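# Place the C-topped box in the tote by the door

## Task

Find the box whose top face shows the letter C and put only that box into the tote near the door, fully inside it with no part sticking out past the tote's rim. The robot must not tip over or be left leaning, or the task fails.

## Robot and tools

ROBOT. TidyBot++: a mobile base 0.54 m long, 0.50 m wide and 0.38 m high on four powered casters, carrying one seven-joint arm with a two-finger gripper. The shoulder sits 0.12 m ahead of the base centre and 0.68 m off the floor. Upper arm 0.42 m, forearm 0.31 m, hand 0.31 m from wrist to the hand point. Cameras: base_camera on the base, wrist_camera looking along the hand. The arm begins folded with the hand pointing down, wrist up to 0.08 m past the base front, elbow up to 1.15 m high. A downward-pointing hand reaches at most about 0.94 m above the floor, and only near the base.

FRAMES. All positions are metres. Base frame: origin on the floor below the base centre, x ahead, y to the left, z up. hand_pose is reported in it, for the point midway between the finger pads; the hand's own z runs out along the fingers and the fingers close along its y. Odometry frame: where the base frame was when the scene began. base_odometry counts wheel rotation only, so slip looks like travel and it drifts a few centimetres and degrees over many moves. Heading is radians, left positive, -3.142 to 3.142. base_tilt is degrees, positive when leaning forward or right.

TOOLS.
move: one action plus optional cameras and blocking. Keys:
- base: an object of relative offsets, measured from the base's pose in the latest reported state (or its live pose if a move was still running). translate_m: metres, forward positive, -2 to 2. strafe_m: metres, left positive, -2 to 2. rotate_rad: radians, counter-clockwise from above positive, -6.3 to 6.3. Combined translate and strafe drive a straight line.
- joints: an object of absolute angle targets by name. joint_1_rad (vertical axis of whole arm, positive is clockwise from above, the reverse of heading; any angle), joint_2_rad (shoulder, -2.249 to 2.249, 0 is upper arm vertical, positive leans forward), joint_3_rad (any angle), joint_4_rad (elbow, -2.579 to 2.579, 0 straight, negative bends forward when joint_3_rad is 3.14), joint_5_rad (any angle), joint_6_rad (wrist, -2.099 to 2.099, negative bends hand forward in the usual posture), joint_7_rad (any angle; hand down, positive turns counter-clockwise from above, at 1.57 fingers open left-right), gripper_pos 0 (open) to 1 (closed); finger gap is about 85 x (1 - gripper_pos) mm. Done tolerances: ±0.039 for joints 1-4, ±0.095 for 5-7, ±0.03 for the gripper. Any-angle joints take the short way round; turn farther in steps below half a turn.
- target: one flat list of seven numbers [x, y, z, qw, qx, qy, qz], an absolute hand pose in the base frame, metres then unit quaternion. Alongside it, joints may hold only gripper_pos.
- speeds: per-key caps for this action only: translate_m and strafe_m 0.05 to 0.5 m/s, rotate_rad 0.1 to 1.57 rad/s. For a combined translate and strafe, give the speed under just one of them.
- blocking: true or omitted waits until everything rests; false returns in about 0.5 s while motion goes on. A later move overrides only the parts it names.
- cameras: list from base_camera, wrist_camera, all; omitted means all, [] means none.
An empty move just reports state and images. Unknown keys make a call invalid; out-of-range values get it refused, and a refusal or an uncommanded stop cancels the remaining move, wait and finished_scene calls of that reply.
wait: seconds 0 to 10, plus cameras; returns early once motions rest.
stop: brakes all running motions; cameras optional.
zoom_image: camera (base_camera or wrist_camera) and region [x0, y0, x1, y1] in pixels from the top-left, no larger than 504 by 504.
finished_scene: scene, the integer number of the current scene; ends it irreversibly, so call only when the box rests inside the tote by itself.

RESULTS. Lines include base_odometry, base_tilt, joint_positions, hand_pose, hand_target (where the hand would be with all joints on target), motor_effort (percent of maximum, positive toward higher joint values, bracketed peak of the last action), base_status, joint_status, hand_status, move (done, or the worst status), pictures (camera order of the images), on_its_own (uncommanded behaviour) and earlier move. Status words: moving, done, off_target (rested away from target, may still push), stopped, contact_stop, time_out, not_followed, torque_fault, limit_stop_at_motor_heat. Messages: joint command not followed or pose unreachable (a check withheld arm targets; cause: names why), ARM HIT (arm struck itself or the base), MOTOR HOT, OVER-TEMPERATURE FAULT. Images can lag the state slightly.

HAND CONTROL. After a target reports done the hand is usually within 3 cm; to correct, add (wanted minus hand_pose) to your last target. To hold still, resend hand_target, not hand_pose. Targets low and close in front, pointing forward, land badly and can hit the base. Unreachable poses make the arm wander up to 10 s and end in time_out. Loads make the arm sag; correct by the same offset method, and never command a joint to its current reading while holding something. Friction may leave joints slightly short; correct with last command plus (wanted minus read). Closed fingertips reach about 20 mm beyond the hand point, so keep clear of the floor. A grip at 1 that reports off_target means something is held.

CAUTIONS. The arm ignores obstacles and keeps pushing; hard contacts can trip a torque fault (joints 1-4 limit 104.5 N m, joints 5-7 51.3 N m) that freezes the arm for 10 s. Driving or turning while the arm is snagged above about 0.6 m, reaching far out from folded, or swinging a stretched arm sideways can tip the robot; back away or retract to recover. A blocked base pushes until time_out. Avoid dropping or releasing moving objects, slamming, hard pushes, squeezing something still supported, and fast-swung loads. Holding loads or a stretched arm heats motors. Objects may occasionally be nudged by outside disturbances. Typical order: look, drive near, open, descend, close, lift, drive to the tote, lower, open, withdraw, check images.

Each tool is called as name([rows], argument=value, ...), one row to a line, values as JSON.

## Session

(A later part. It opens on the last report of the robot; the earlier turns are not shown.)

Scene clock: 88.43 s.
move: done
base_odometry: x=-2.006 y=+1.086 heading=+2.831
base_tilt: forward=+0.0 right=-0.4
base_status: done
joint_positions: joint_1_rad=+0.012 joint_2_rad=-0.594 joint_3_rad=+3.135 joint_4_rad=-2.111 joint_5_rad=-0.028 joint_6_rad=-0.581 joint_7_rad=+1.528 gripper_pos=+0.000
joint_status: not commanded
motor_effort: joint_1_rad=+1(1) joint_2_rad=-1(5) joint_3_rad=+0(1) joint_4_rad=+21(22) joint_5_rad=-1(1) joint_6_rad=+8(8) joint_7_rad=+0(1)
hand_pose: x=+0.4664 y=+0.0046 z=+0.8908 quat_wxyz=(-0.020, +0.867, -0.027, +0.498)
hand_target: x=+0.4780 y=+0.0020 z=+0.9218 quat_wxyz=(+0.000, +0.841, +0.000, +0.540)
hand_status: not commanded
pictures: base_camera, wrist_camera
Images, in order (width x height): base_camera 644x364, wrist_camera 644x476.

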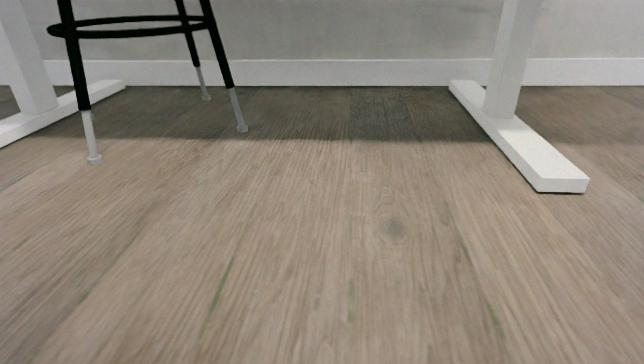

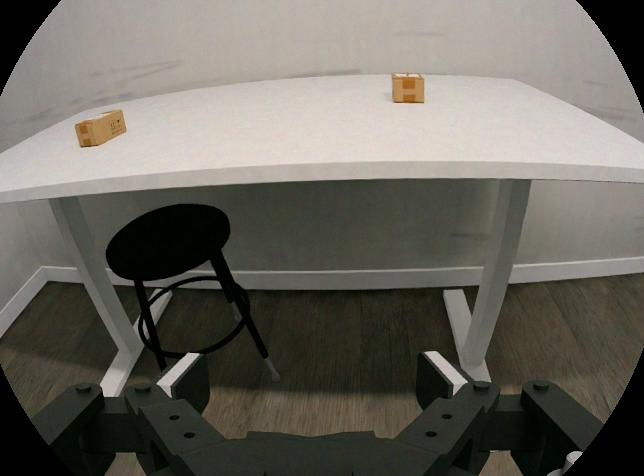

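move(joints={"joint_2_rad":-0.25,"joint_4_rad":-1.5,"joint_6_rad":-1.0})

zoom_image(camera="wrist_camera", region=[40, 20, 260, 180])

zoom_image(camera="wrist_camera", region=[250, 20, 470, 180])

Scene clock: 93.77 s.
move: done
base_odometry: x=-2.006 y=+1.086 heading=+2.831
base_tilt: forward=+0.1 right=-0.4
base_status: not commanded
joint_positions: joint_1_rad=+0.012 joint_2_rad=-0.275 joint_3_rad=+3.135 joint_4_rad=-1.516 joint_5_rad=-0.028 joint_6_rad=-0.922 joint_7_rad=+1.528 gripper_pos=+0.000
joint_status: all done
motor_effort: joint_1_rad=+0(1) joint_2_rad=-11(12) joint_3_rad=+0(1) joint_4_rad=+20(23) joint_5_rad=-1(1) joint_6_rad=+7(9) joint_7_rad=+0(1)
hand_pose: x=+0.5604 y=+0.0063 z=+1.0151 quat_wxyz=(-0.022, +0.882, -0.023, +0.470)
hand_target: x=+0.5554 y=+0.0021 z=+0.9930 quat_wxyz=(+0.000, +0.902, +0.000, +0.431)
hand_status: not commanded
pictures: base_camera, wrist_camera
Images, in order (width x height): base_camera 644x364, wrist_camera 644x476.

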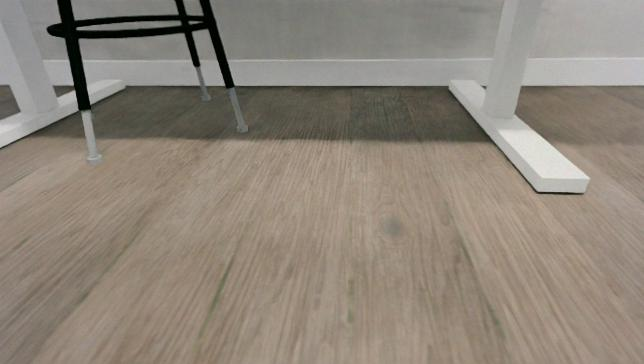

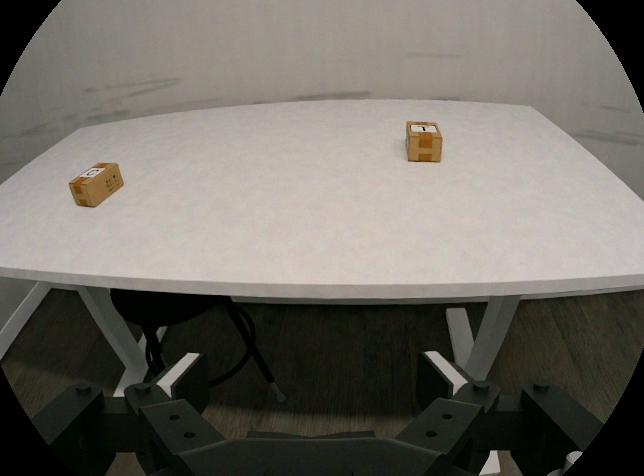

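Scaled by 2.291.

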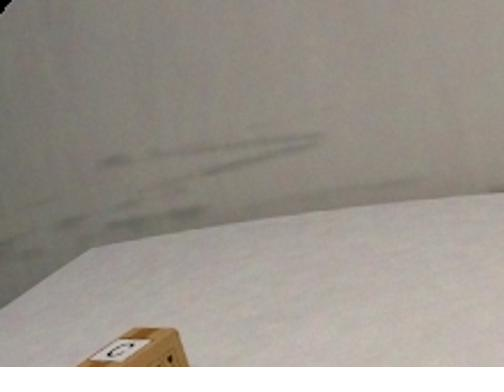

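Scaled by 2.291.

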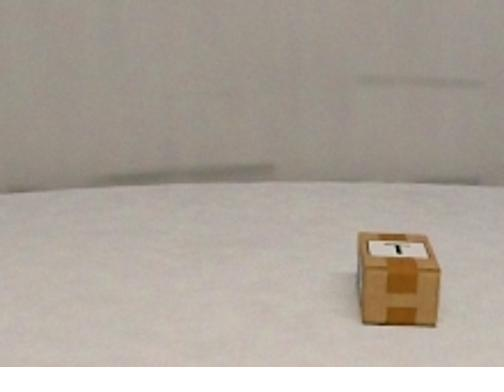

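move(base={"rotate_rad": 0.5})

zoom_image(camera="wrist_camera", region=[200, 100, 420, 260])

Scene clock: 98.10 s.
move: done
base_odometry: x=-2.006 y=+1.086 heading=-2.953
base_tilt: forward=+0.1 right=-0.4
base_status: done
joint_positions: joint_1_rad=+0.009 joint_2_rad=-0.273 joint_3_rad=+3.135 joint_4_rad=-1.515 joint_5_rad=-0.027 joint_6_rad=-0.924 joint_7_rad=+1.528 gripper_pos=+0.000
joint_status: not commanded
motor_effort: joint_1_rad=+1(3) joint_2_rad=-11(12) joint_3_rad=+0(4) joint_4_rad=+20(20) joint_5_rad=+0(2) joint_6_rad=+7(7) joint_7_rad=+0(1)
hand_pose: x=+0.5607 y=+0.0073 z=+1.0139 quat_wxyz=(-0.022, +0.883, -0.022, +0.468)
hand_target: x=+0.5554 y=+0.0021 z=+0.9930 quat_wxyz=(+0.000, +0.902, +0.000, +0.431)
hand_status: not commanded
pictures: base_camera, wrist_camera
Images, in order (width x height): base_camera 644x364, wrist_camera 644x476.

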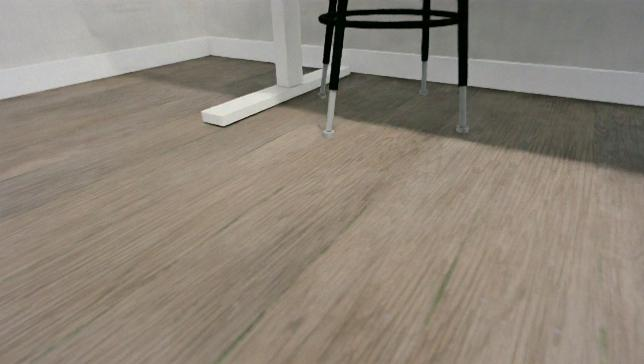

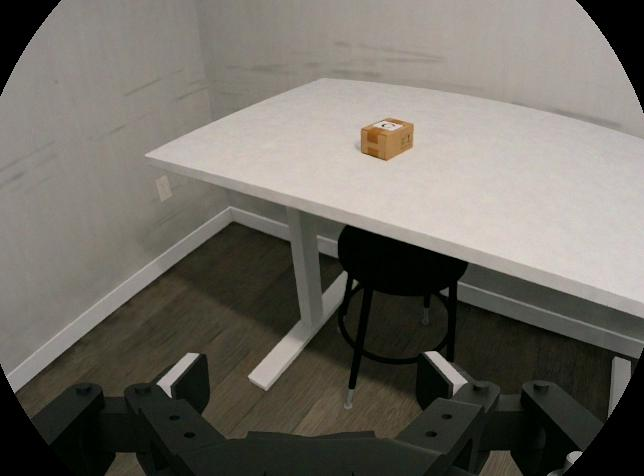

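Scaled by 2.291.

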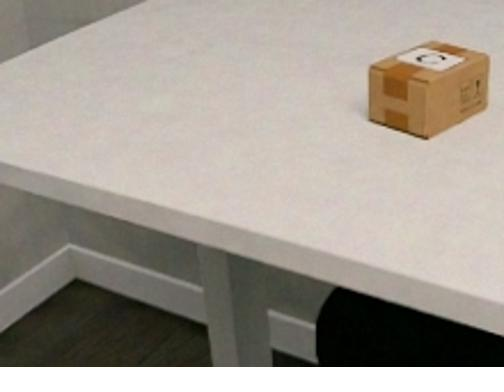

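move(base={"translate_m": 0.5, "strafe_m": -0.15})

zoom_image(camera="wrist_camera", region=[200, 100, 500, 400])

Scene clock: 124.53 s.
move: done
base_odometry: x=-2.526 y=+1.140 heading=-2.952
base_tilt: forward=+0.0 right=-0.5
base_status: done
joint_positions: joint_1_rad=+0.009 joint_2_rad=-0.259 joint_3_rad=+3.135 joint_4_rad=-1.513 joint_5_rad=-0.027 joint_6_rad=-0.927 joint_7_rad=+1.528 gripper_pos=+0.000
joint_status: not commanded
motor_effort: joint_1_rad=+0(2) joint_2_rad=-12(15) joint_3_rad=-1(1) joint_4_rad=+20(21) joint_5_rad=-1(1) joint_6_rad=+7(8) joint_7_rad=+0(1)
hand_pose: x=+0.5650 y=+0.0073 z=+1.0082 quat_wxyz=(-0.022, +0.886, -0.022, +0.462)
hand_target: x=+0.5554 y=+0.0021 z=+0.9930 quat_wxyz=(+0.000, +0.902, +0.000, +0.431)
hand_status: not commanded
pictures: base_camera, wrist_camera
Images, in order (width x height): base_camera 644x364, wrist_camera 644x476.

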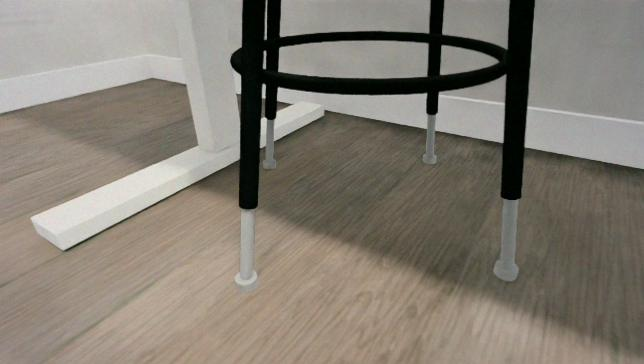

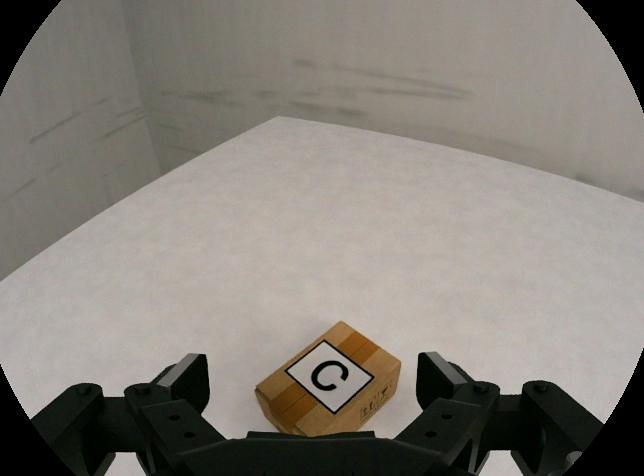

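Scaled by 1.680.

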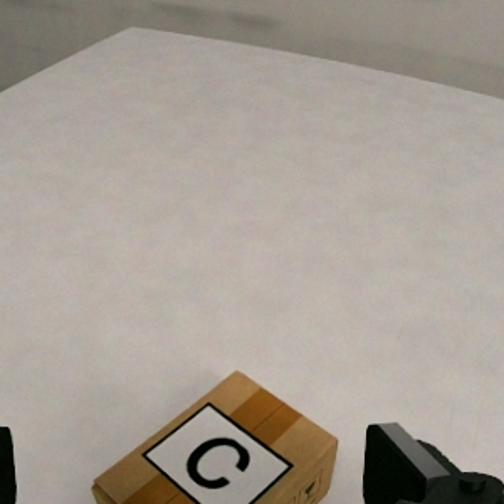

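move(base={"translate_m": 0.12}, cameras=["base_camera"])

move(target=[0.50, 0.0, 0.92, 0, 0.937, -0.349, 0])

Scene clock: 134.13 s.
move: done
base_odometry: x=-2.644 y=+1.117 heading=-2.952
base_tilt: forward=+0.0 right=-0.4
base_status: done
joint_positions: joint_1_rad=+0.009 joint_2_rad=-0.252 joint_3_rad=+3.135 joint_4_rad=-1.513 joint_5_rad=-0.027 joint_6_rad=-0.928 joint_7_rad=+1.528 gripper_pos=+0.000
joint_status: not commanded
motor_effort: joint_1_rad=+0(1) joint_2_rad=-12(16) joint_3_rad=+0(1) joint_4_rad=+20(21) joint_5_rad=-1(1) joint_6_rad=+7(8) joint_7_rad=+0(1)
hand_pose: x=+0.5671 y=+0.0073 z=+1.0050 quat_wxyz=(-0.022, +0.888, -0.022, +0.458)
hand_target: x=+0.5554 y=+0.0021 z=+0.9930 quat_wxyz=(+0.000, +0.902, +0.000, +0.431)
hand_status: not commanded
Images, in order (width x height): base_camera 644x364.

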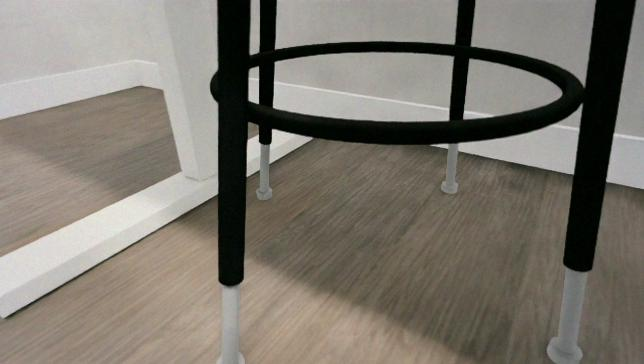

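Scene clock: 136.43 s.
move: done
base_odometry: x=-2.644 y=+1.117 heading=-2.952
base_tilt: forward=+0.1 right=-0.4
base_status: not commanded
joint_positions: joint_1_rad=-0.058 joint_2_rad=+0.210 joint_3_rad=+3.255 joint_4_rad=-0.887 joint_5_rad=-0.027 joint_6_rad=-1.951 joint_7_rad=+0.945 gripper_pos=+0.000
joint_status: not commanded
motor_effort: joint_1_rad=+1(1) joint_2_rad=-25(26) joint_3_rad=+0(1) joint_4_rad=+15(21) joint_5_rad=+0(1) joint_6_rad=+1(7) joint_7_rad=+0(0)
hand_pose: x=+0.5166 y=-0.0060 z=+0.9268 quat_wxyz=(-0.014, +0.944, -0.327, +0.045)
hand_target: x=+0.5000 y=+0.0000 z=+0.9200 quat_wxyz=(+0.000, +0.937, -0.349, +0.000)
hand_status: done (0.019 m and 6.0 deg from the pose sent, 0.109 m and 65.7 deg at the start)
pictures: base_camera, wrist_camera
Images, in order (width x height): base_camera 644x364, wrist_camera 644x476.

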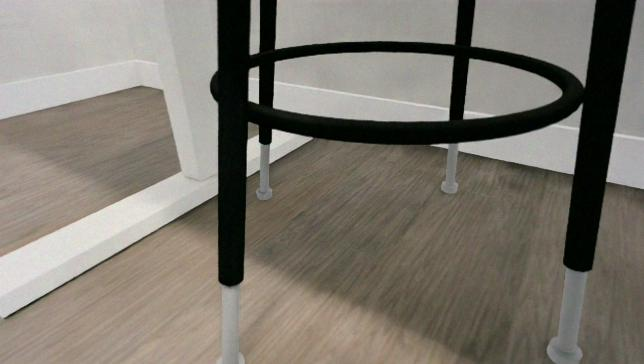

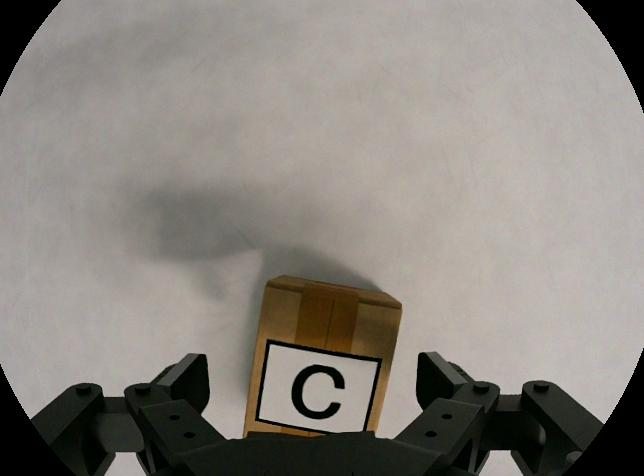

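move(target=[0.455, 0.030, 0.87, 0, 0.9135, -0.407, 0])

Scene clock: 142.83 s.
move: done
base_odometry: x=-2.644 y=+1.117 heading=-2.952
base_tilt: forward=+0.1 right=-0.4
base_status: not commanded
joint_positions: joint_1_rad=-0.092 joint_2_rad=+0.095 joint_3_rad=+3.196 joint_4_rad=-1.218 joint_5_rad=-0.027 joint_6_rad=-1.907 joint_7_rad=+0.706 gripper_pos=+0.000
joint_status: not commanded
motor_effort: joint_1_rad=+0(1) joint_2_rad=-20(26) joint_3_rad=+0(1) joint_4_rad=+15(16) joint_5_rad=+0(1) joint_6_rad=-1(1) joint_7_rad=+0(1)
hand_pose: x=+0.4385 y=+0.0226 z=+0.8708 quat_wxyz=(+0.007, +0.917, -0.398, -0.039)
hand_target: x=+0.4550 y=+0.0300 z=+0.8700 quat_wxyz=(+0.000, +0.913, -0.407, +0.000)
hand_status: done (0.018 m and 4.7 deg from the pose sent, 0.091 m and 11.2 deg at the start)
pictures: base_camera, wrist_camera
Images, in order (width x height): base_camera 644x364, wrist_camera 644x476.

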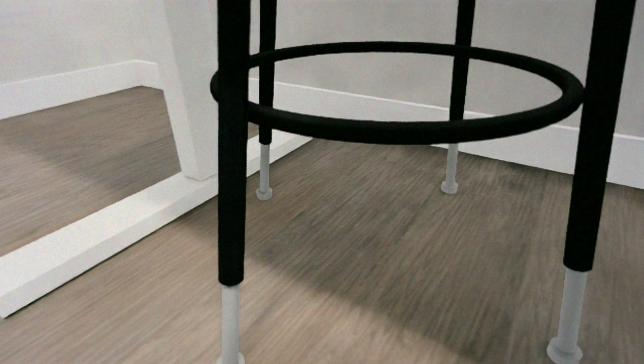

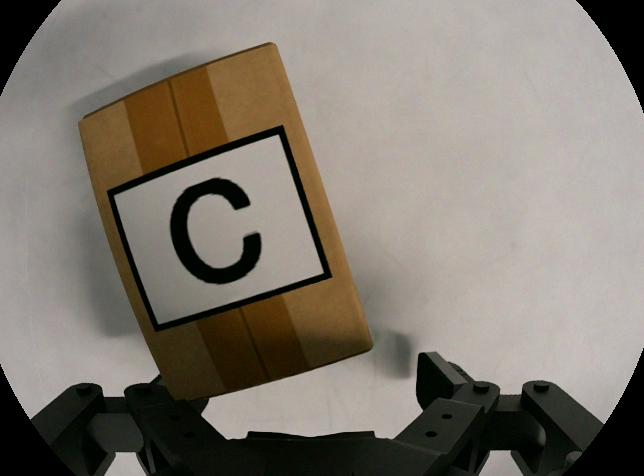

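move(target=[0.455, 0.030, 0.93, 0, 0.9135, -0.407, 0], cameras=["wrist_camera"])

Scene clock: 147.23 s.
move: done
base_odometry: x=-2.644 y=+1.117 heading=-2.952
base_tilt: forward=+0.1 right=-0.5
base_status: not commanded
joint_positions: joint_1_rad=-0.122 joint_2_rad=+0.103 joint_3_rad=+3.201 joint_4_rad=-0.980 joint_5_rad=-0.027 joint_6_rad=-1.966 joint_7_rad=+0.703 gripper_pos=+0.000
joint_status: not commanded
motor_effort: joint_1_rad=+0(1) joint_2_rad=-21(22) joint_3_rad=+0(1) joint_4_rad=+15(16) joint_5_rad=+0(1) joint_6_rad=+1(1) joint_7_rad=+0(1)
hand_pose: x=+0.4680 y=+0.0328 z=+0.9376 quat_wxyz=(-0.029, +0.922, -0.386, +0.037)
hand_target: x=+0.4550 y=+0.0300 z=+0.9300 quat_wxyz=(+0.000, +0.913, -0.407, +0.000)
hand_status: done (0.015 m and 6.0 deg from the pose sent, 0.062 m and 4.7 deg at the start)
Images, in order (width x height): wrist_camera 644x476.

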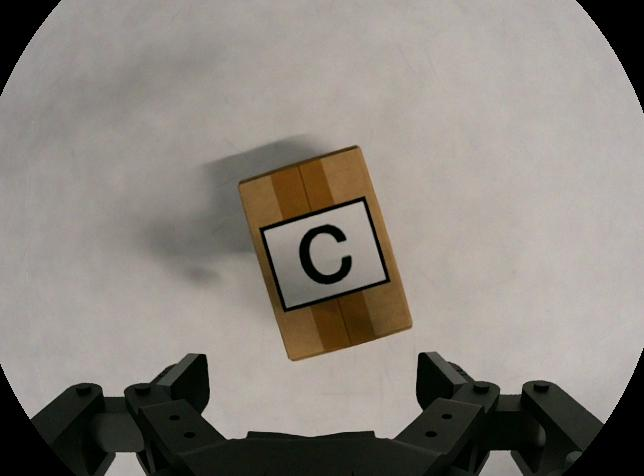

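move(target=[0.489, -0.004, 0.94, 0, 0.961, -0.276, 0], cameras=["wrist_camera"])

Scene clock: 157.13 s.
move: done
base_odometry: x=-2.644 y=+1.117 heading=-2.952
base_tilt: forward=+0.1 right=-0.5
base_status: not commanded
joint_positions: joint_1_rad=-0.077 joint_2_rad=+0.212 joint_3_rad=+3.242 joint_4_rad=-0.814 joint_5_rad=-0.027 joint_6_rad=-2.012 joint_7_rad=+0.999 gripper_pos=+0.000
joint_status: not commanded
motor_effort: joint_1_rad=+1(1) joint_2_rad=-24(26) joint_3_rad=+0(1) joint_4_rad=+14(15) joint_5_rad=+0(1) joint_6_rad=+1(1) joint_7_rad=+0(0)
hand_pose: x=+0.5097 y=+0.0066 z=+0.9466 quat_wxyz=(-0.016, +0.957, -0.285, +0.050)
hand_target: x=+0.4934 y=-0.0042 z=+0.9400 quat_wxyz=(-0.002, +0.961, -0.276, +0.007)
hand_status: done (0.024 m and 6.1 deg from the pose sent, 0.042 m and 14.4 deg at the start; a joint's target at an end of its range on 25 of 25 steps)
Images, in order (width x height): wrist_camera 644x476.

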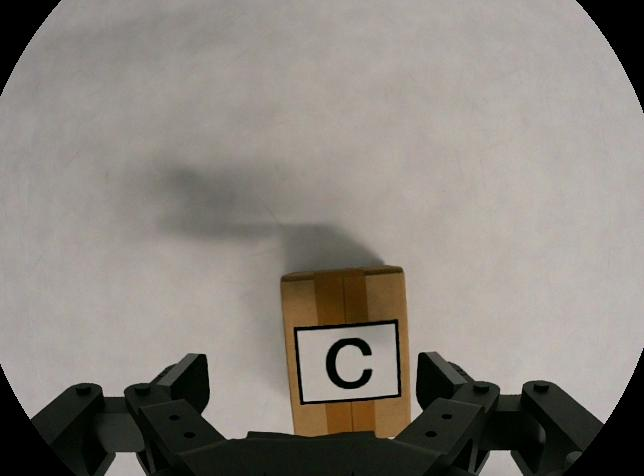

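move(target=[0.507, -0.006, 0.922, 0, 0.969, -0.246, 0], cameras=["wrist_camera"])

Scene clock: 162.07 s.
move: done
base_odometry: x=-2.644 y=+1.117 heading=-2.952
base_tilt: forward=+0.1 right=-0.4
base_status: not commanded
joint_positions: joint_1_rad=-0.070 joint_2_rad=+0.234 joint_3_rad=+3.242 joint_4_rad=-0.826 joint_5_rad=-0.027 joint_6_rad=-2.013 joint_7_rad=+1.072 gripper_pos=+0.000
joint_status: not commanded
motor_effort: joint_1_rad=+0(1) joint_2_rad=-25(27) joint_3_rad=-1(1) joint_4_rad=+14(15) joint_5_rad=+0(1) joint_6_rad=+1(1) joint_7_rad=+0(0)
hand_pose: x=+0.5133 y=+0.0041 z=+0.9343 quat_wxyz=(-0.009, +0.967, -0.254, +0.034)
hand_target: x=+0.5070 y=-0.0060 z=+0.9220 quat_wxyz=(+0.000, +0.969, -0.246, +0.000)
hand_status: done (0.017 m and 4.1 deg from the pose sent, 0.028 m and 7.6 deg at the start)
Images, in order (width x height): wrist_camera 644x476.

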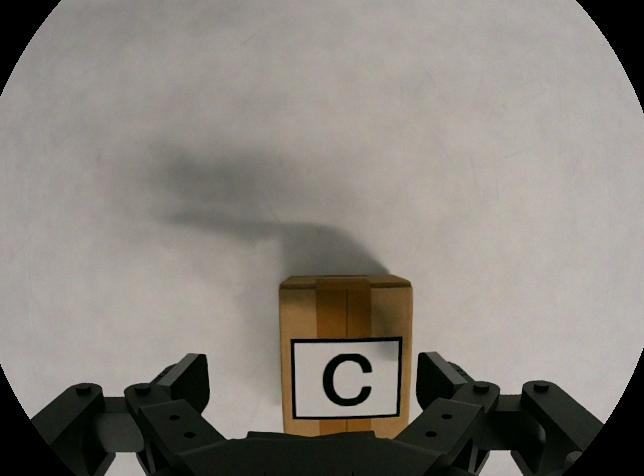

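move(target=[0.490, -0.016, 0.91, 0, 0.969, -0.246, 0], cameras=["wrist_camera"])

Scene clock: 165.10 s.
move: done
base_odometry: x=-2.644 y=+1.117 heading=-2.952
base_tilt: forward=+0.1 right=-0.4
base_status: not commanded
joint_positions: joint_1_rad=-0.050 joint_2_rad=+0.217 joint_3_rad=+3.242 joint_4_rad=-0.943 joint_5_rad=-0.027 joint_6_rad=-2.013 joint_7_rad=+1.089 gripper_pos=+0.000
joint_status: not commanded
motor_effort: joint_1_rad=+0(1) joint_2_rad=-25(26) joint_3_rad=-1(1) joint_4_rad=+15(16) joint_5_rad=+0(1) joint_6_rad=+0(1) joint_7_rad=+0(1)
hand_pose: x=+0.4893 y=-0.0039 z=+0.9072 quat_wxyz=(+0.002, +0.966, -0.257, -0.015)
hand_target: x=+0.4900 y=-0.0160 z=+0.9100 quat_wxyz=(+0.000, +0.969, -0.246, +0.000)
hand_status: done (0.012 m and 2.1 deg from the pose sent, 0.039 m and 4.1 deg at the start)
Images, in order (width x height): wrist_camera 644x476.

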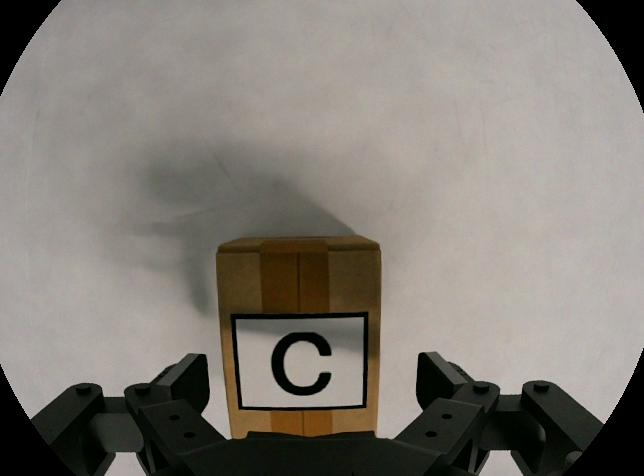

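move(target=[0.495, -0.013, 0.89, 0, 0.969, -0.246, 0], cameras=["wrist_camera"])

Scene clock: 168.03 s.
move: done
base_odometry: x=-2.644 y=+1.117 heading=-2.952
base_tilt: forward=+0.0 right=-0.4
base_status: not commanded
joint_positions: joint_1_rad=-0.050 joint_2_rad=+0.207 joint_3_rad=+3.242 joint_4_rad=-1.023 joint_5_rad=-0.027 joint_6_rad=-1.988 joint_7_rad=+1.089 gripper_pos=+0.000
joint_status: not commanded
motor_effort: joint_1_rad=+0(1) joint_2_rad=-24(26) joint_3_rad=+0(1) joint_4_rad=+15(16) joint_5_rad=+0(1) joint_6_rad=+0(1) joint_7_rad=+0(0)
hand_pose: x=+0.4791 y=-0.0040 z=+0.8884 quat_wxyz=(+0.006, +0.966, -0.257, -0.037)
hand_target: x=+0.4950 y=-0.0130 z=+0.8900 quat_wxyz=(+0.000, +0.969, -0.246, +0.000)
hand_status: done (0.018 m and 4.5 deg from the pose sent, 0.020 m and 2.1 deg at the start)
Images, in order (width x height): wrist_camera 644x476.

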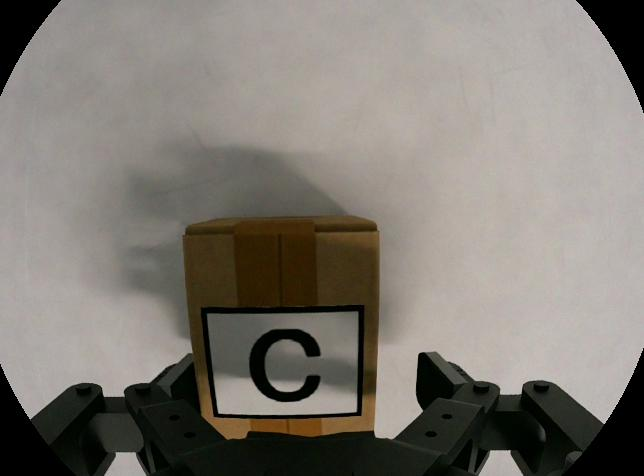

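move(target=[0.503, -0.002, 0.885, 0, 0.969, -0.246, 0], cameras=["wrist_camera"])

Scene clock: 170.97 s.
move: done
base_odometry: x=-2.644 y=+1.117 heading=-2.952
base_tilt: forward=+0.1 right=-0.4
base_status: not commanded
joint_positions: joint_1_rad=-0.053 joint_2_rad=+0.207 joint_3_rad=+3.242 joint_4_rad=-1.023 joint_5_rad=-0.027 joint_6_rad=-1.981 joint_7_rad=+1.089 gripper_pos=+0.000
joint_status: not commanded
motor_effort: joint_1_rad=+0(1) joint_2_rad=-25(25) joint_3_rad=-1(1) joint_4_rad=+15(15) joint_5_rad=+0(1) joint_6_rad=-1(1) joint_7_rad=+0(0)
hand_pose: x=+0.4813 y=-0.0028 z=+0.8883 quat_wxyz=(+0.005, +0.966, -0.255, -0.034)
hand_target: x=+0.5030 y=-0.0020 z=+0.8850 quat_wxyz=(+0.000, +0.969, -0.246, +0.000)
hand_status: done (0.022 m and 4.1 deg from the pose sent, 0.024 m and 4.5 deg at the start)
Images, in order (width x height): wrist_camera 644x476.

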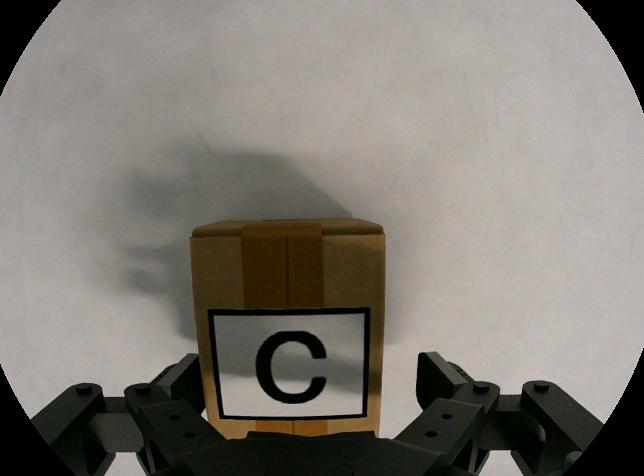

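move(target=[0.510, 0.010, 0.87, 0, 0.966, -0.250, 0], cameras=["wrist_camera"])

Scene clock: 173.20 s.
move: done
base_odometry: x=-2.644 y=+1.117 heading=-2.952
base_tilt: forward=+0.1 right=-0.4
base_status: not commanded
joint_positions: joint_1_rad=-0.066 joint_2_rad=+0.207 joint_3_rad=+3.242 joint_4_rad=-1.063 joint_5_rad=-0.027 joint_6_rad=-1.935 joint_7_rad=+1.084 gripper_pos=+0.000
joint_status: not commanded
motor_effort: joint_1_rad=+0(1) joint_2_rad=-25(26) joint_3_rad=+0(1) joint_4_rad=+15(16) joint_5_rad=+0(1) joint_6_rad=-1(1) joint_7_rad=+0(0)
hand_pose: x=+0.4871 y=+0.0017 z=+0.8761 quat_wxyz=(+0.004, +0.967, -0.252, -0.031)
hand_target: x=+0.5100 y=+0.0100 z=+0.8700 quat_wxyz=(+0.000, +0.968, -0.251, +0.000)
hand_status: done (0.025 m and 3.6 deg from the pose sent, 0.036 m and 3.9 deg at the start)
Images, in order (width x height): wrist_camera 644x476.

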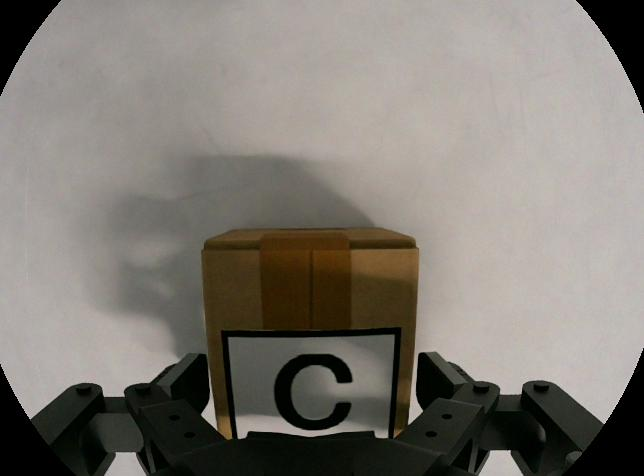

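move(joints={"gripper_pos":0.5}, cameras=["wrist_camera"])

Scene clock: 177.10 s.
move: off_target
base_odometry: x=-2.644 y=+1.117 heading=-2.952
base_tilt: forward=+0.0 right=-0.4
base_status: not commanded
joint_positions: joint_1_rad=-0.066 joint_2_rad=+0.205 joint_3_rad=+3.242 joint_4_rad=-1.063 joint_5_rad=-0.027 joint_6_rad=-1.934 joint_7_rad=+1.084 gripper_pos=+0.346
joint_status: gripper_pos off_target (ended at +0.346, target +0.500)
motor_effort: joint_1_rad=+0(1) joint_2_rad=-23(27) joint_3_rad=+0(1) joint_4_rad=+15(16) joint_5_rad=+0(1) joint_6_rad=+0(1) joint_7_rad=+0(0)
hand_pose: x=+0.4871 y=+0.0016 z=+0.8769 quat_wxyz=(+0.004, +0.967, -0.252, -0.029)
hand_target: x=+0.5100 y=+0.0100 z=+0.8700 quat_wxyz=(+0.000, +0.968, -0.251, +0.000)
hand_status: not commanded
Images, in order (width x height): wrist_camera 644x476.

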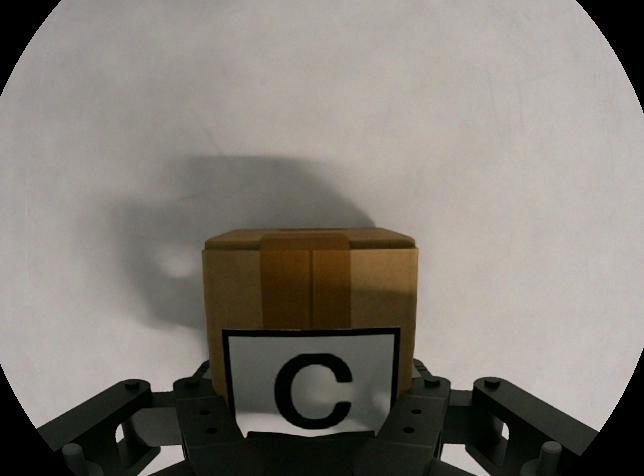

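move(joints={"gripper_pos":0.7}, target=[0.47, 0.010, 0.95, 0, 0.966, -0.250, 0])

Scene clock: 180.17 s.
move: off_target
base_odometry: x=-2.644 y=+1.117 heading=-2.952
base_tilt: forward=+0.1 right=-0.4
base_status: not commanded
joint_positions: joint_1_rad=-0.066 joint_2_rad=+0.205 joint_3_rad=+3.242 joint_4_rad=-0.825 joint_5_rad=-0.027 joint_6_rad=-2.017 joint_7_rad=+1.084 gripper_pos=+0.346
joint_status: gripper_pos off_target (ended at +0.346, target +0.700)
motor_effort: joint_1_rad=+0(1) joint_2_rad=-24(27) joint_3_rad=+0(1) joint_4_rad=+15(17) joint_5_rad=-1(1) joint_6_rad=+1(1) joint_7_rad=+0(0)
hand_pose: x=+0.5044 y=+0.0022 z=+0.9458 quat_wxyz=(-0.013, +0.967, -0.249, +0.046)
hand_target: x=+0.4820 y=+0.0101 z=+0.9502 quat_wxyz=(-0.005, +0.968, -0.250, +0.019)
hand_status: off_target (0.036 m and 5.5 deg from the pose sent, 0.076 m and 3.4 deg at the start; a joint's target at an end of its range on 31 of 31 steps)
pictures: base_camera, wrist_camera
Images, in order (width x height): base_camera 644x364, wrist_camera 644x476.

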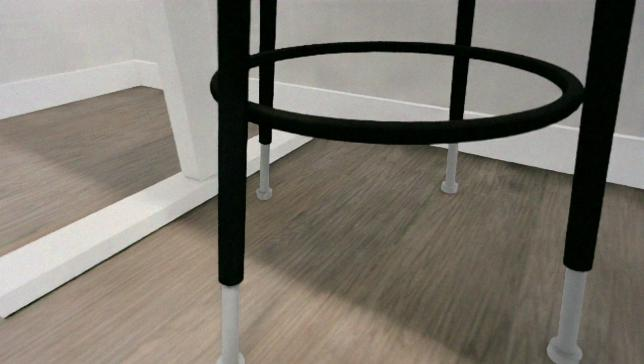

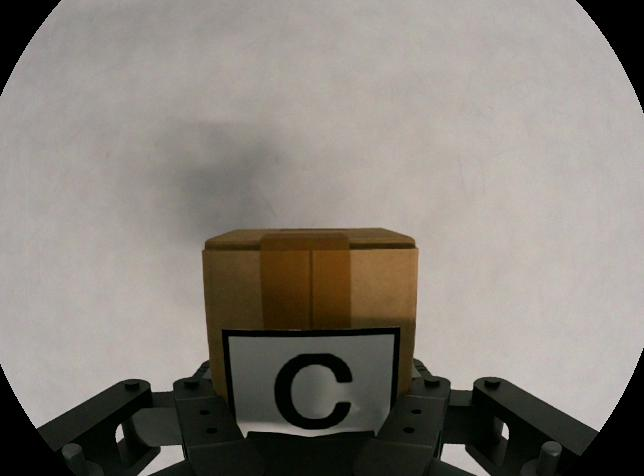

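move(base={"translate_m": -0.68}, cameras=["wrist_camera"])

move(base={"rotate_rad": 1.4}, target=[0.40, 0.0, 0.75, 0, 0.966, -0.250, 0])

Scene clock: 190.27 s.
move: done
base_odometry: x=-1.976 y=+1.245 heading=-2.952
base_tilt: forward=+0.0 right=-0.4
base_status: done
joint_positions: joint_1_rad=-0.073 joint_2_rad=+0.201 joint_3_rad=+3.242 joint_4_rad=-0.824 joint_5_rad=-0.027 joint_6_rad=-2.021 joint_7_rad=+1.084 gripper_pos=+0.346
joint_status: not commanded
motor_effort: joint_1_rad=+0(6) joint_2_rad=-24(29) joint_3_rad=+0(3) joint_4_rad=+15(16) joint_5_rad=+0(2) joint_6_rad=+1(2) joint_7_rad=+0(1)
hand_pose: x=+0.5025 y=+0.0046 z=+0.9474 quat_wxyz=(-0.013, +0.968, -0.246, +0.046)
hand_target: x=+0.4820 y=+0.0101 z=+0.9502 quat_wxyz=(-0.005, +0.968, -0.250, +0.019)
hand_status: not commanded
Images, in order (width x height): wrist_camera 644x476.

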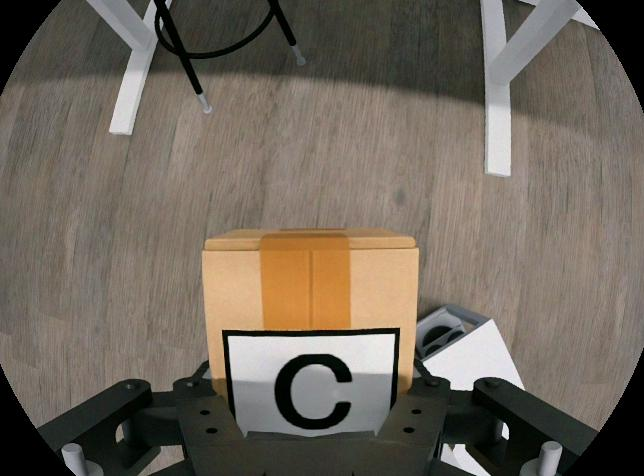

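Scene clock: 192.80 s.
move: done
base_odometry: x=-1.976 y=+1.245 heading=-1.553
base_tilt: forward=+0.0 right=-0.4
base_status: done
joint_positions: joint_1_rad=-0.004 joint_2_rad=-0.050 joint_3_rad=+3.145 joint_4_rad=-1.759 joint_5_rad=-0.027 joint_6_rad=-1.526 joint_7_rad=+1.084 gripper_pos=+0.346
joint_status: not commanded
motor_effort: joint_1_rad=+0(3) joint_2_rad=-16(25) joint_3_rad=+0(4) joint_4_rad=+16(17) joint_5_rad=-1(2) joint_6_rad=-1(2) joint_7_rad=+0(0)
hand_pose: x=+0.3805 y=+0.0099 z=+0.7489 quat_wxyz=(-0.002, +0.969, -0.242, -0.048)
hand_target: x=+0.4000 y=+0.0000 z=+0.7500 quat_wxyz=(+0.000, +0.968, -0.251, +0.000)
hand_status: done (0.022 m and 5.6 deg from the pose sent, 0.222 m and 5.5 deg at the start)
pictures: base_camera, wrist_camera
Images, in order (width x height): base_camera 644x364, wrist_camera 644x476.

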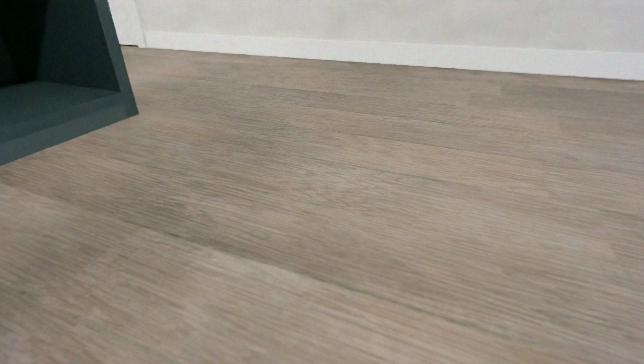

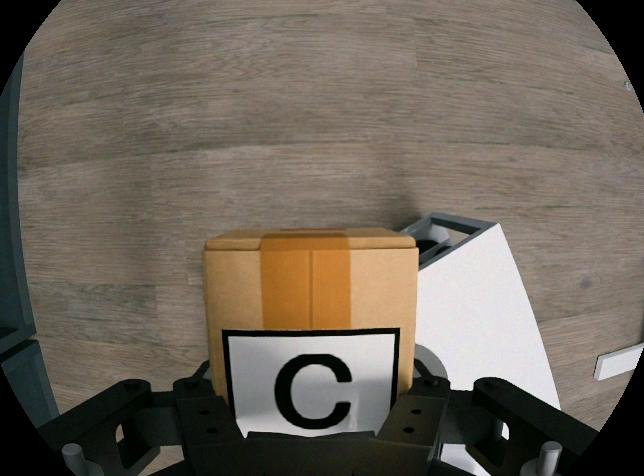

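move(base={"translate_m": 1.72}, cameras=["base_camera"])

move(base={"rotate_rad": 1.24}, cameras=["base_camera"])

Scene clock: 200.80 s.
move: done
base_odometry: x=-1.946 y=-0.474 heading=-1.552
base_tilt: forward=+0.0 right=-0.4
base_status: done
joint_positions: joint_1_rad=-0.003 joint_2_rad=-0.164 joint_3_rad=+3.127 joint_4_rad=-1.849 joint_5_rad=-0.028 joint_6_rad=-1.581 joint_7_rad=+1.078 gripper_pos=+0.346
joint_status: not commanded
motor_effort: joint_1_rad=+2(5) joint_2_rad=+8(18) joint_3_rad=+3(6) joint_4_rad=+30(32) joint_5_rad=+4(5) joint_6_rad=+19(22) joint_7_rad=+4(4)
hand_pose: x=+0.3238 y=+0.0137 z=+0.7523 quat_wxyz=(+0.003, +0.970, -0.236, -0.063)
hand_target: x=+0.4000 y=+0.0000 z=+0.7500 quat_wxyz=(+0.000, +0.968, -0.251, +0.000)
hand_status: not commanded
Images, in order (width x height): base_camera 644x364.

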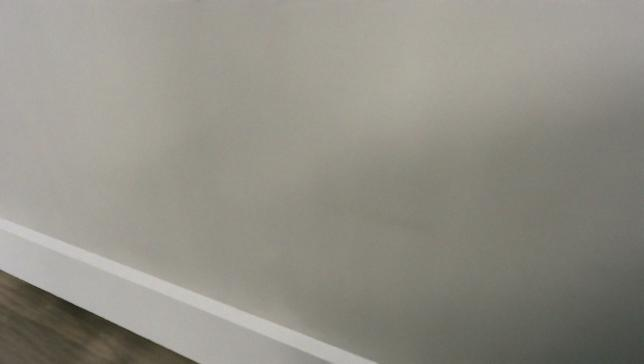

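Scene clock: 202.87 s.
move: done
base_odometry: x=-1.946 y=-0.474 heading=-0.313
base_tilt: forward=+0.1 right=-0.4
base_status: done
joint_positions: joint_1_rad=+0.006 joint_2_rad=-0.080 joint_3_rad=+3.127 joint_4_rad=-1.776 joint_5_rad=-0.024 joint_6_rad=-1.488 joint_7_rad=+1.078 gripper_pos=+0.346
joint_status: not commanded
motor_effort: joint_1_rad=+1(2) joint_2_rad=-15(17) joint_3_rad=+0(2) joint_4_rad=+16(29) joint_5_rad=-1(2) joint_6_rad=+0(19) joint_7_rad=+0(5)
hand_pose: x=+0.3837 y=+0.0110 z=+0.7509 quat_wxyz=(-0.006, +0.970, -0.241, -0.024)
hand_target: x=+0.4000 y=+0.0000 z=+0.7500 quat_wxyz=(+0.000, +0.968, -0.251, +0.000)
hand_status: not commanded
Images, in order (width x height): base_camera 644x364.

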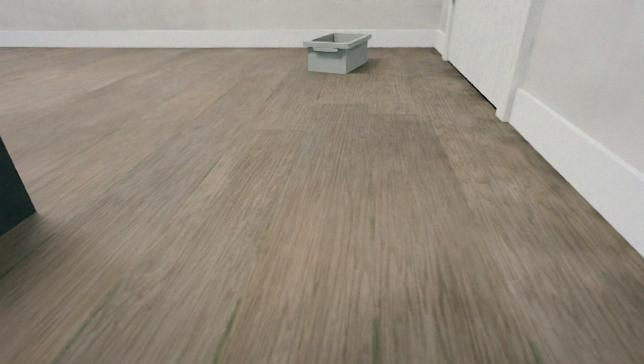

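move(base={"translate_m": 1.3})

Scene clock: 208.43 s.
move: done
base_odometry: x=-0.709 y=-0.874 heading=-0.312
base_tilt: forward=+0.0 right=-0.5
base_status: done
joint_positions: joint_1_rad=+0.007 joint_2_rad=-0.079 joint_3_rad=+3.127 joint_4_rad=-1.776 joint_5_rad=-0.024 joint_6_rad=-1.488 joint_7_rad=+1.078 gripper_pos=+0.346
joint_status: not commanded
motor_effort: joint_1_rad=+0(1) joint_2_rad=-15(17) joint_3_rad=-1(2) joint_4_rad=+17(17) joint_5_rad=-1(1) joint_6_rad=+0(1) joint_7_rad=+0(1)
hand_pose: x=+0.3837 y=+0.0110 z=+0.7507 quat_wxyz=(-0.006, +0.970, -0.241, -0.024)
hand_target: x=+0.4000 y=+0.0000 z=+0.7500 quat_wxyz=(+0.000, +0.968, -0.251, +0.000)
hand_status: not commanded
pictures: base_camera, wrist_camera
Images, in order (width x height): base_camera 644x364, wrist_camera 644x476.

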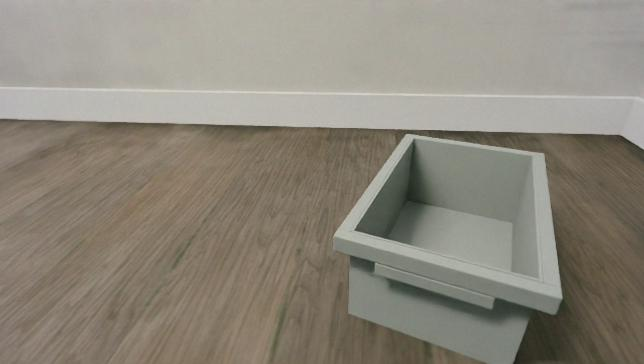

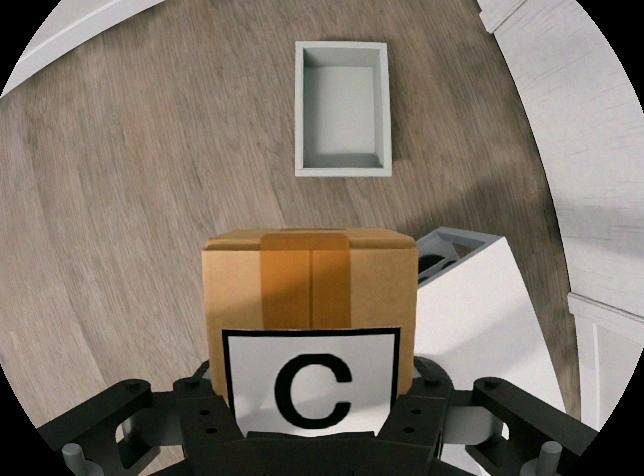

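move(target=[0.60, -0.16, 0.45, 0, 0.966, -0.250, 0], cameras=["wrist_camera"])

Scene clock: 217.70 s.
move: done
base_odometry: x=-0.709 y=-0.874 heading=-0.312
base_tilt: forward=+0.1 right=-0.4
base_status: not commanded
joint_positions: joint_1_rad=+0.229 joint_2_rad=+0.732 joint_3_rad=+3.239 joint_4_rad=-1.640 joint_5_rad=-0.074 joint_6_rad=-0.856 joint_7_rad=+1.430 gripper_pos=+0.346
joint_status: not commanded
motor_effort: joint_1_rad=+0(2) joint_2_rad=-39(41) joint_3_rad=+0(1) joint_4_rad=+11(17) joint_5_rad=+0(1) joint_6_rad=-1(2) joint_7_rad=+0(1)
hand_pose: x=+0.5737 y=-0.1373 z=+0.4589 quat_wxyz=(+0.002, +0.969, -0.245, -0.042)
hand_target: x=+0.6000 y=-0.1600 z=+0.4500 quat_wxyz=(+0.000, +0.968, -0.251, +0.000)
hand_status: done (0.036 m and 4.8 deg from the pose sent, 0.408 m and 3.0 deg at the start)
Images, in order (width x height): wrist_camera 644x476.

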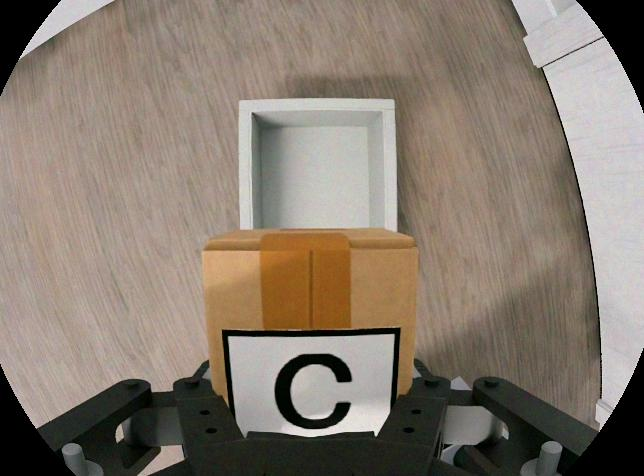

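move(target=[0.655, -0.195, 0.27, 0, 0.966, -0.250, 0.03], cameras=["wrist_camera","base_camera"])

Scene clock: 224.33 s.
move: done
base_odometry: x=-0.709 y=-0.874 heading=-0.312
base_tilt: forward=+0.1 right=-0.4
base_status: not commanded
joint_positions: joint_1_rad=+0.297 joint_2_rad=+1.145 joint_3_rad=+3.226 joint_4_rad=-1.443 joint_5_rad=-0.090 joint_6_rad=-0.581 joint_7_rad=+1.469 gripper_pos=+0.346
joint_status: not commanded
motor_effort: joint_1_rad=+0(1) joint_2_rad=-46(49) joint_3_rad=+0(1) joint_4_rad=+9(12) joint_5_rad=+0(0) joint_6_rad=+0(1) joint_7_rad=+0(0)
hand_pose: x=+0.6268 y=-0.1898 z=+0.2774 quat_wxyz=(+0.012, +0.967, -0.253, -0.013)
hand_target: x=+0.6550 y=-0.1950 z=+0.2700 quat_wxyz=(+0.000, +0.968, -0.250, +0.030)
hand_status: done (0.030 m and 5.1 deg from the pose sent, 0.214 m and 8.2 deg at the start)
pictures: base_camera, wrist_camera
Images, in order (width x height): base_camera 644x364, wrist_camera 644x476.

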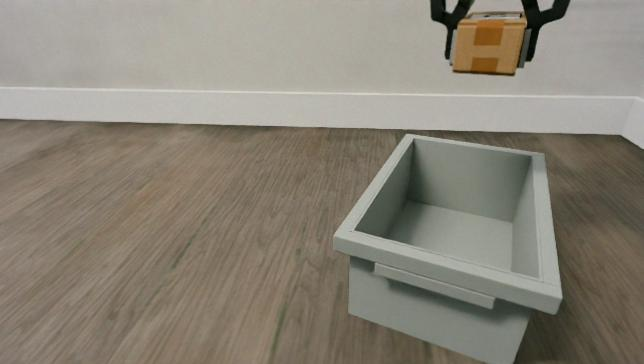

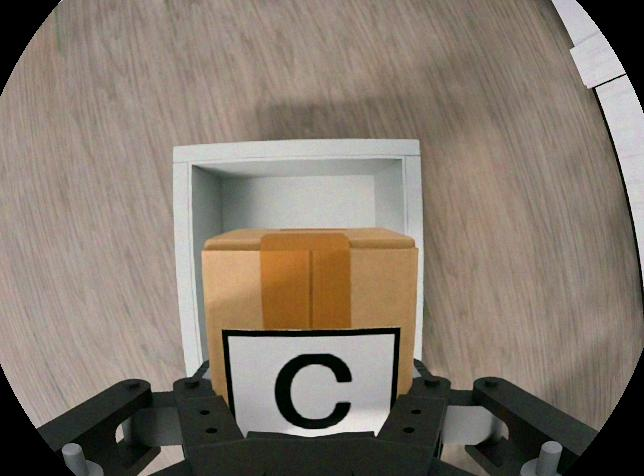

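move(target=[0.647, -0.176, 0.13, 0, 0.967, -0.245, 0.0], cameras=["wrist_camera","base_camera"])

Scene clock: 230.07 s.
move: done
base_odometry: x=-0.709 y=-0.874 heading=-0.312
base_tilt: forward=+0.1 right=-0.4
base_status: not commanded
joint_positions: joint_1_rad=+0.297 joint_2_rad=+1.457 joint_3_rad=+3.221 joint_4_rad=-1.234 joint_5_rad=-0.091 joint_6_rad=-0.538 joint_7_rad=+1.469 gripper_pos=+0.346
joint_status: not commanded
motor_effort: joint_1_rad=+1(1) joint_2_rad=-47(51) joint_3_rad=+0(1) joint_4_rad=+7(9) joint_5_rad=+0(0) joint_6_rad=-1(1) joint_7_rad=+0(0)
hand_pose: x=+0.6149 y=-0.1851 z=+0.1364 quat_wxyz=(+0.013, +0.969, -0.243, -0.043)
hand_target: x=+0.6470 y=-0.1760 z=+0.1300 quat_wxyz=(+0.000, +0.969, -0.246, +0.000)
hand_status: done (0.034 m and 5.2 deg from the pose sent, 0.149 m and 2.2 deg at the start)
pictures: base_camera, wrist_camera
Images, in order (width x height): base_camera 644x364, wrist_camera 644x476.

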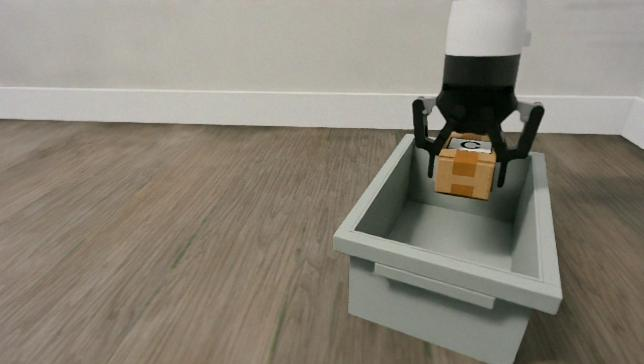

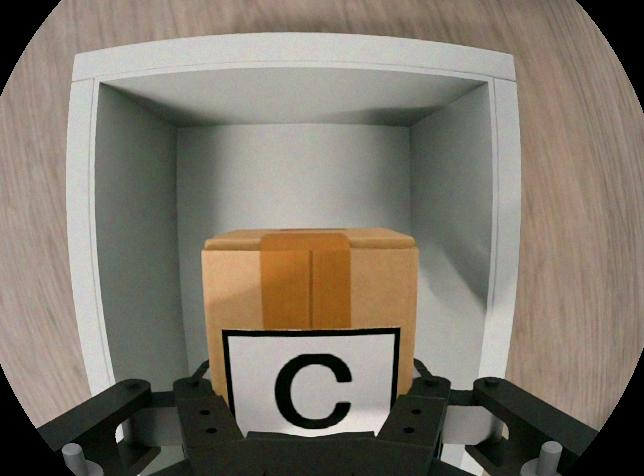

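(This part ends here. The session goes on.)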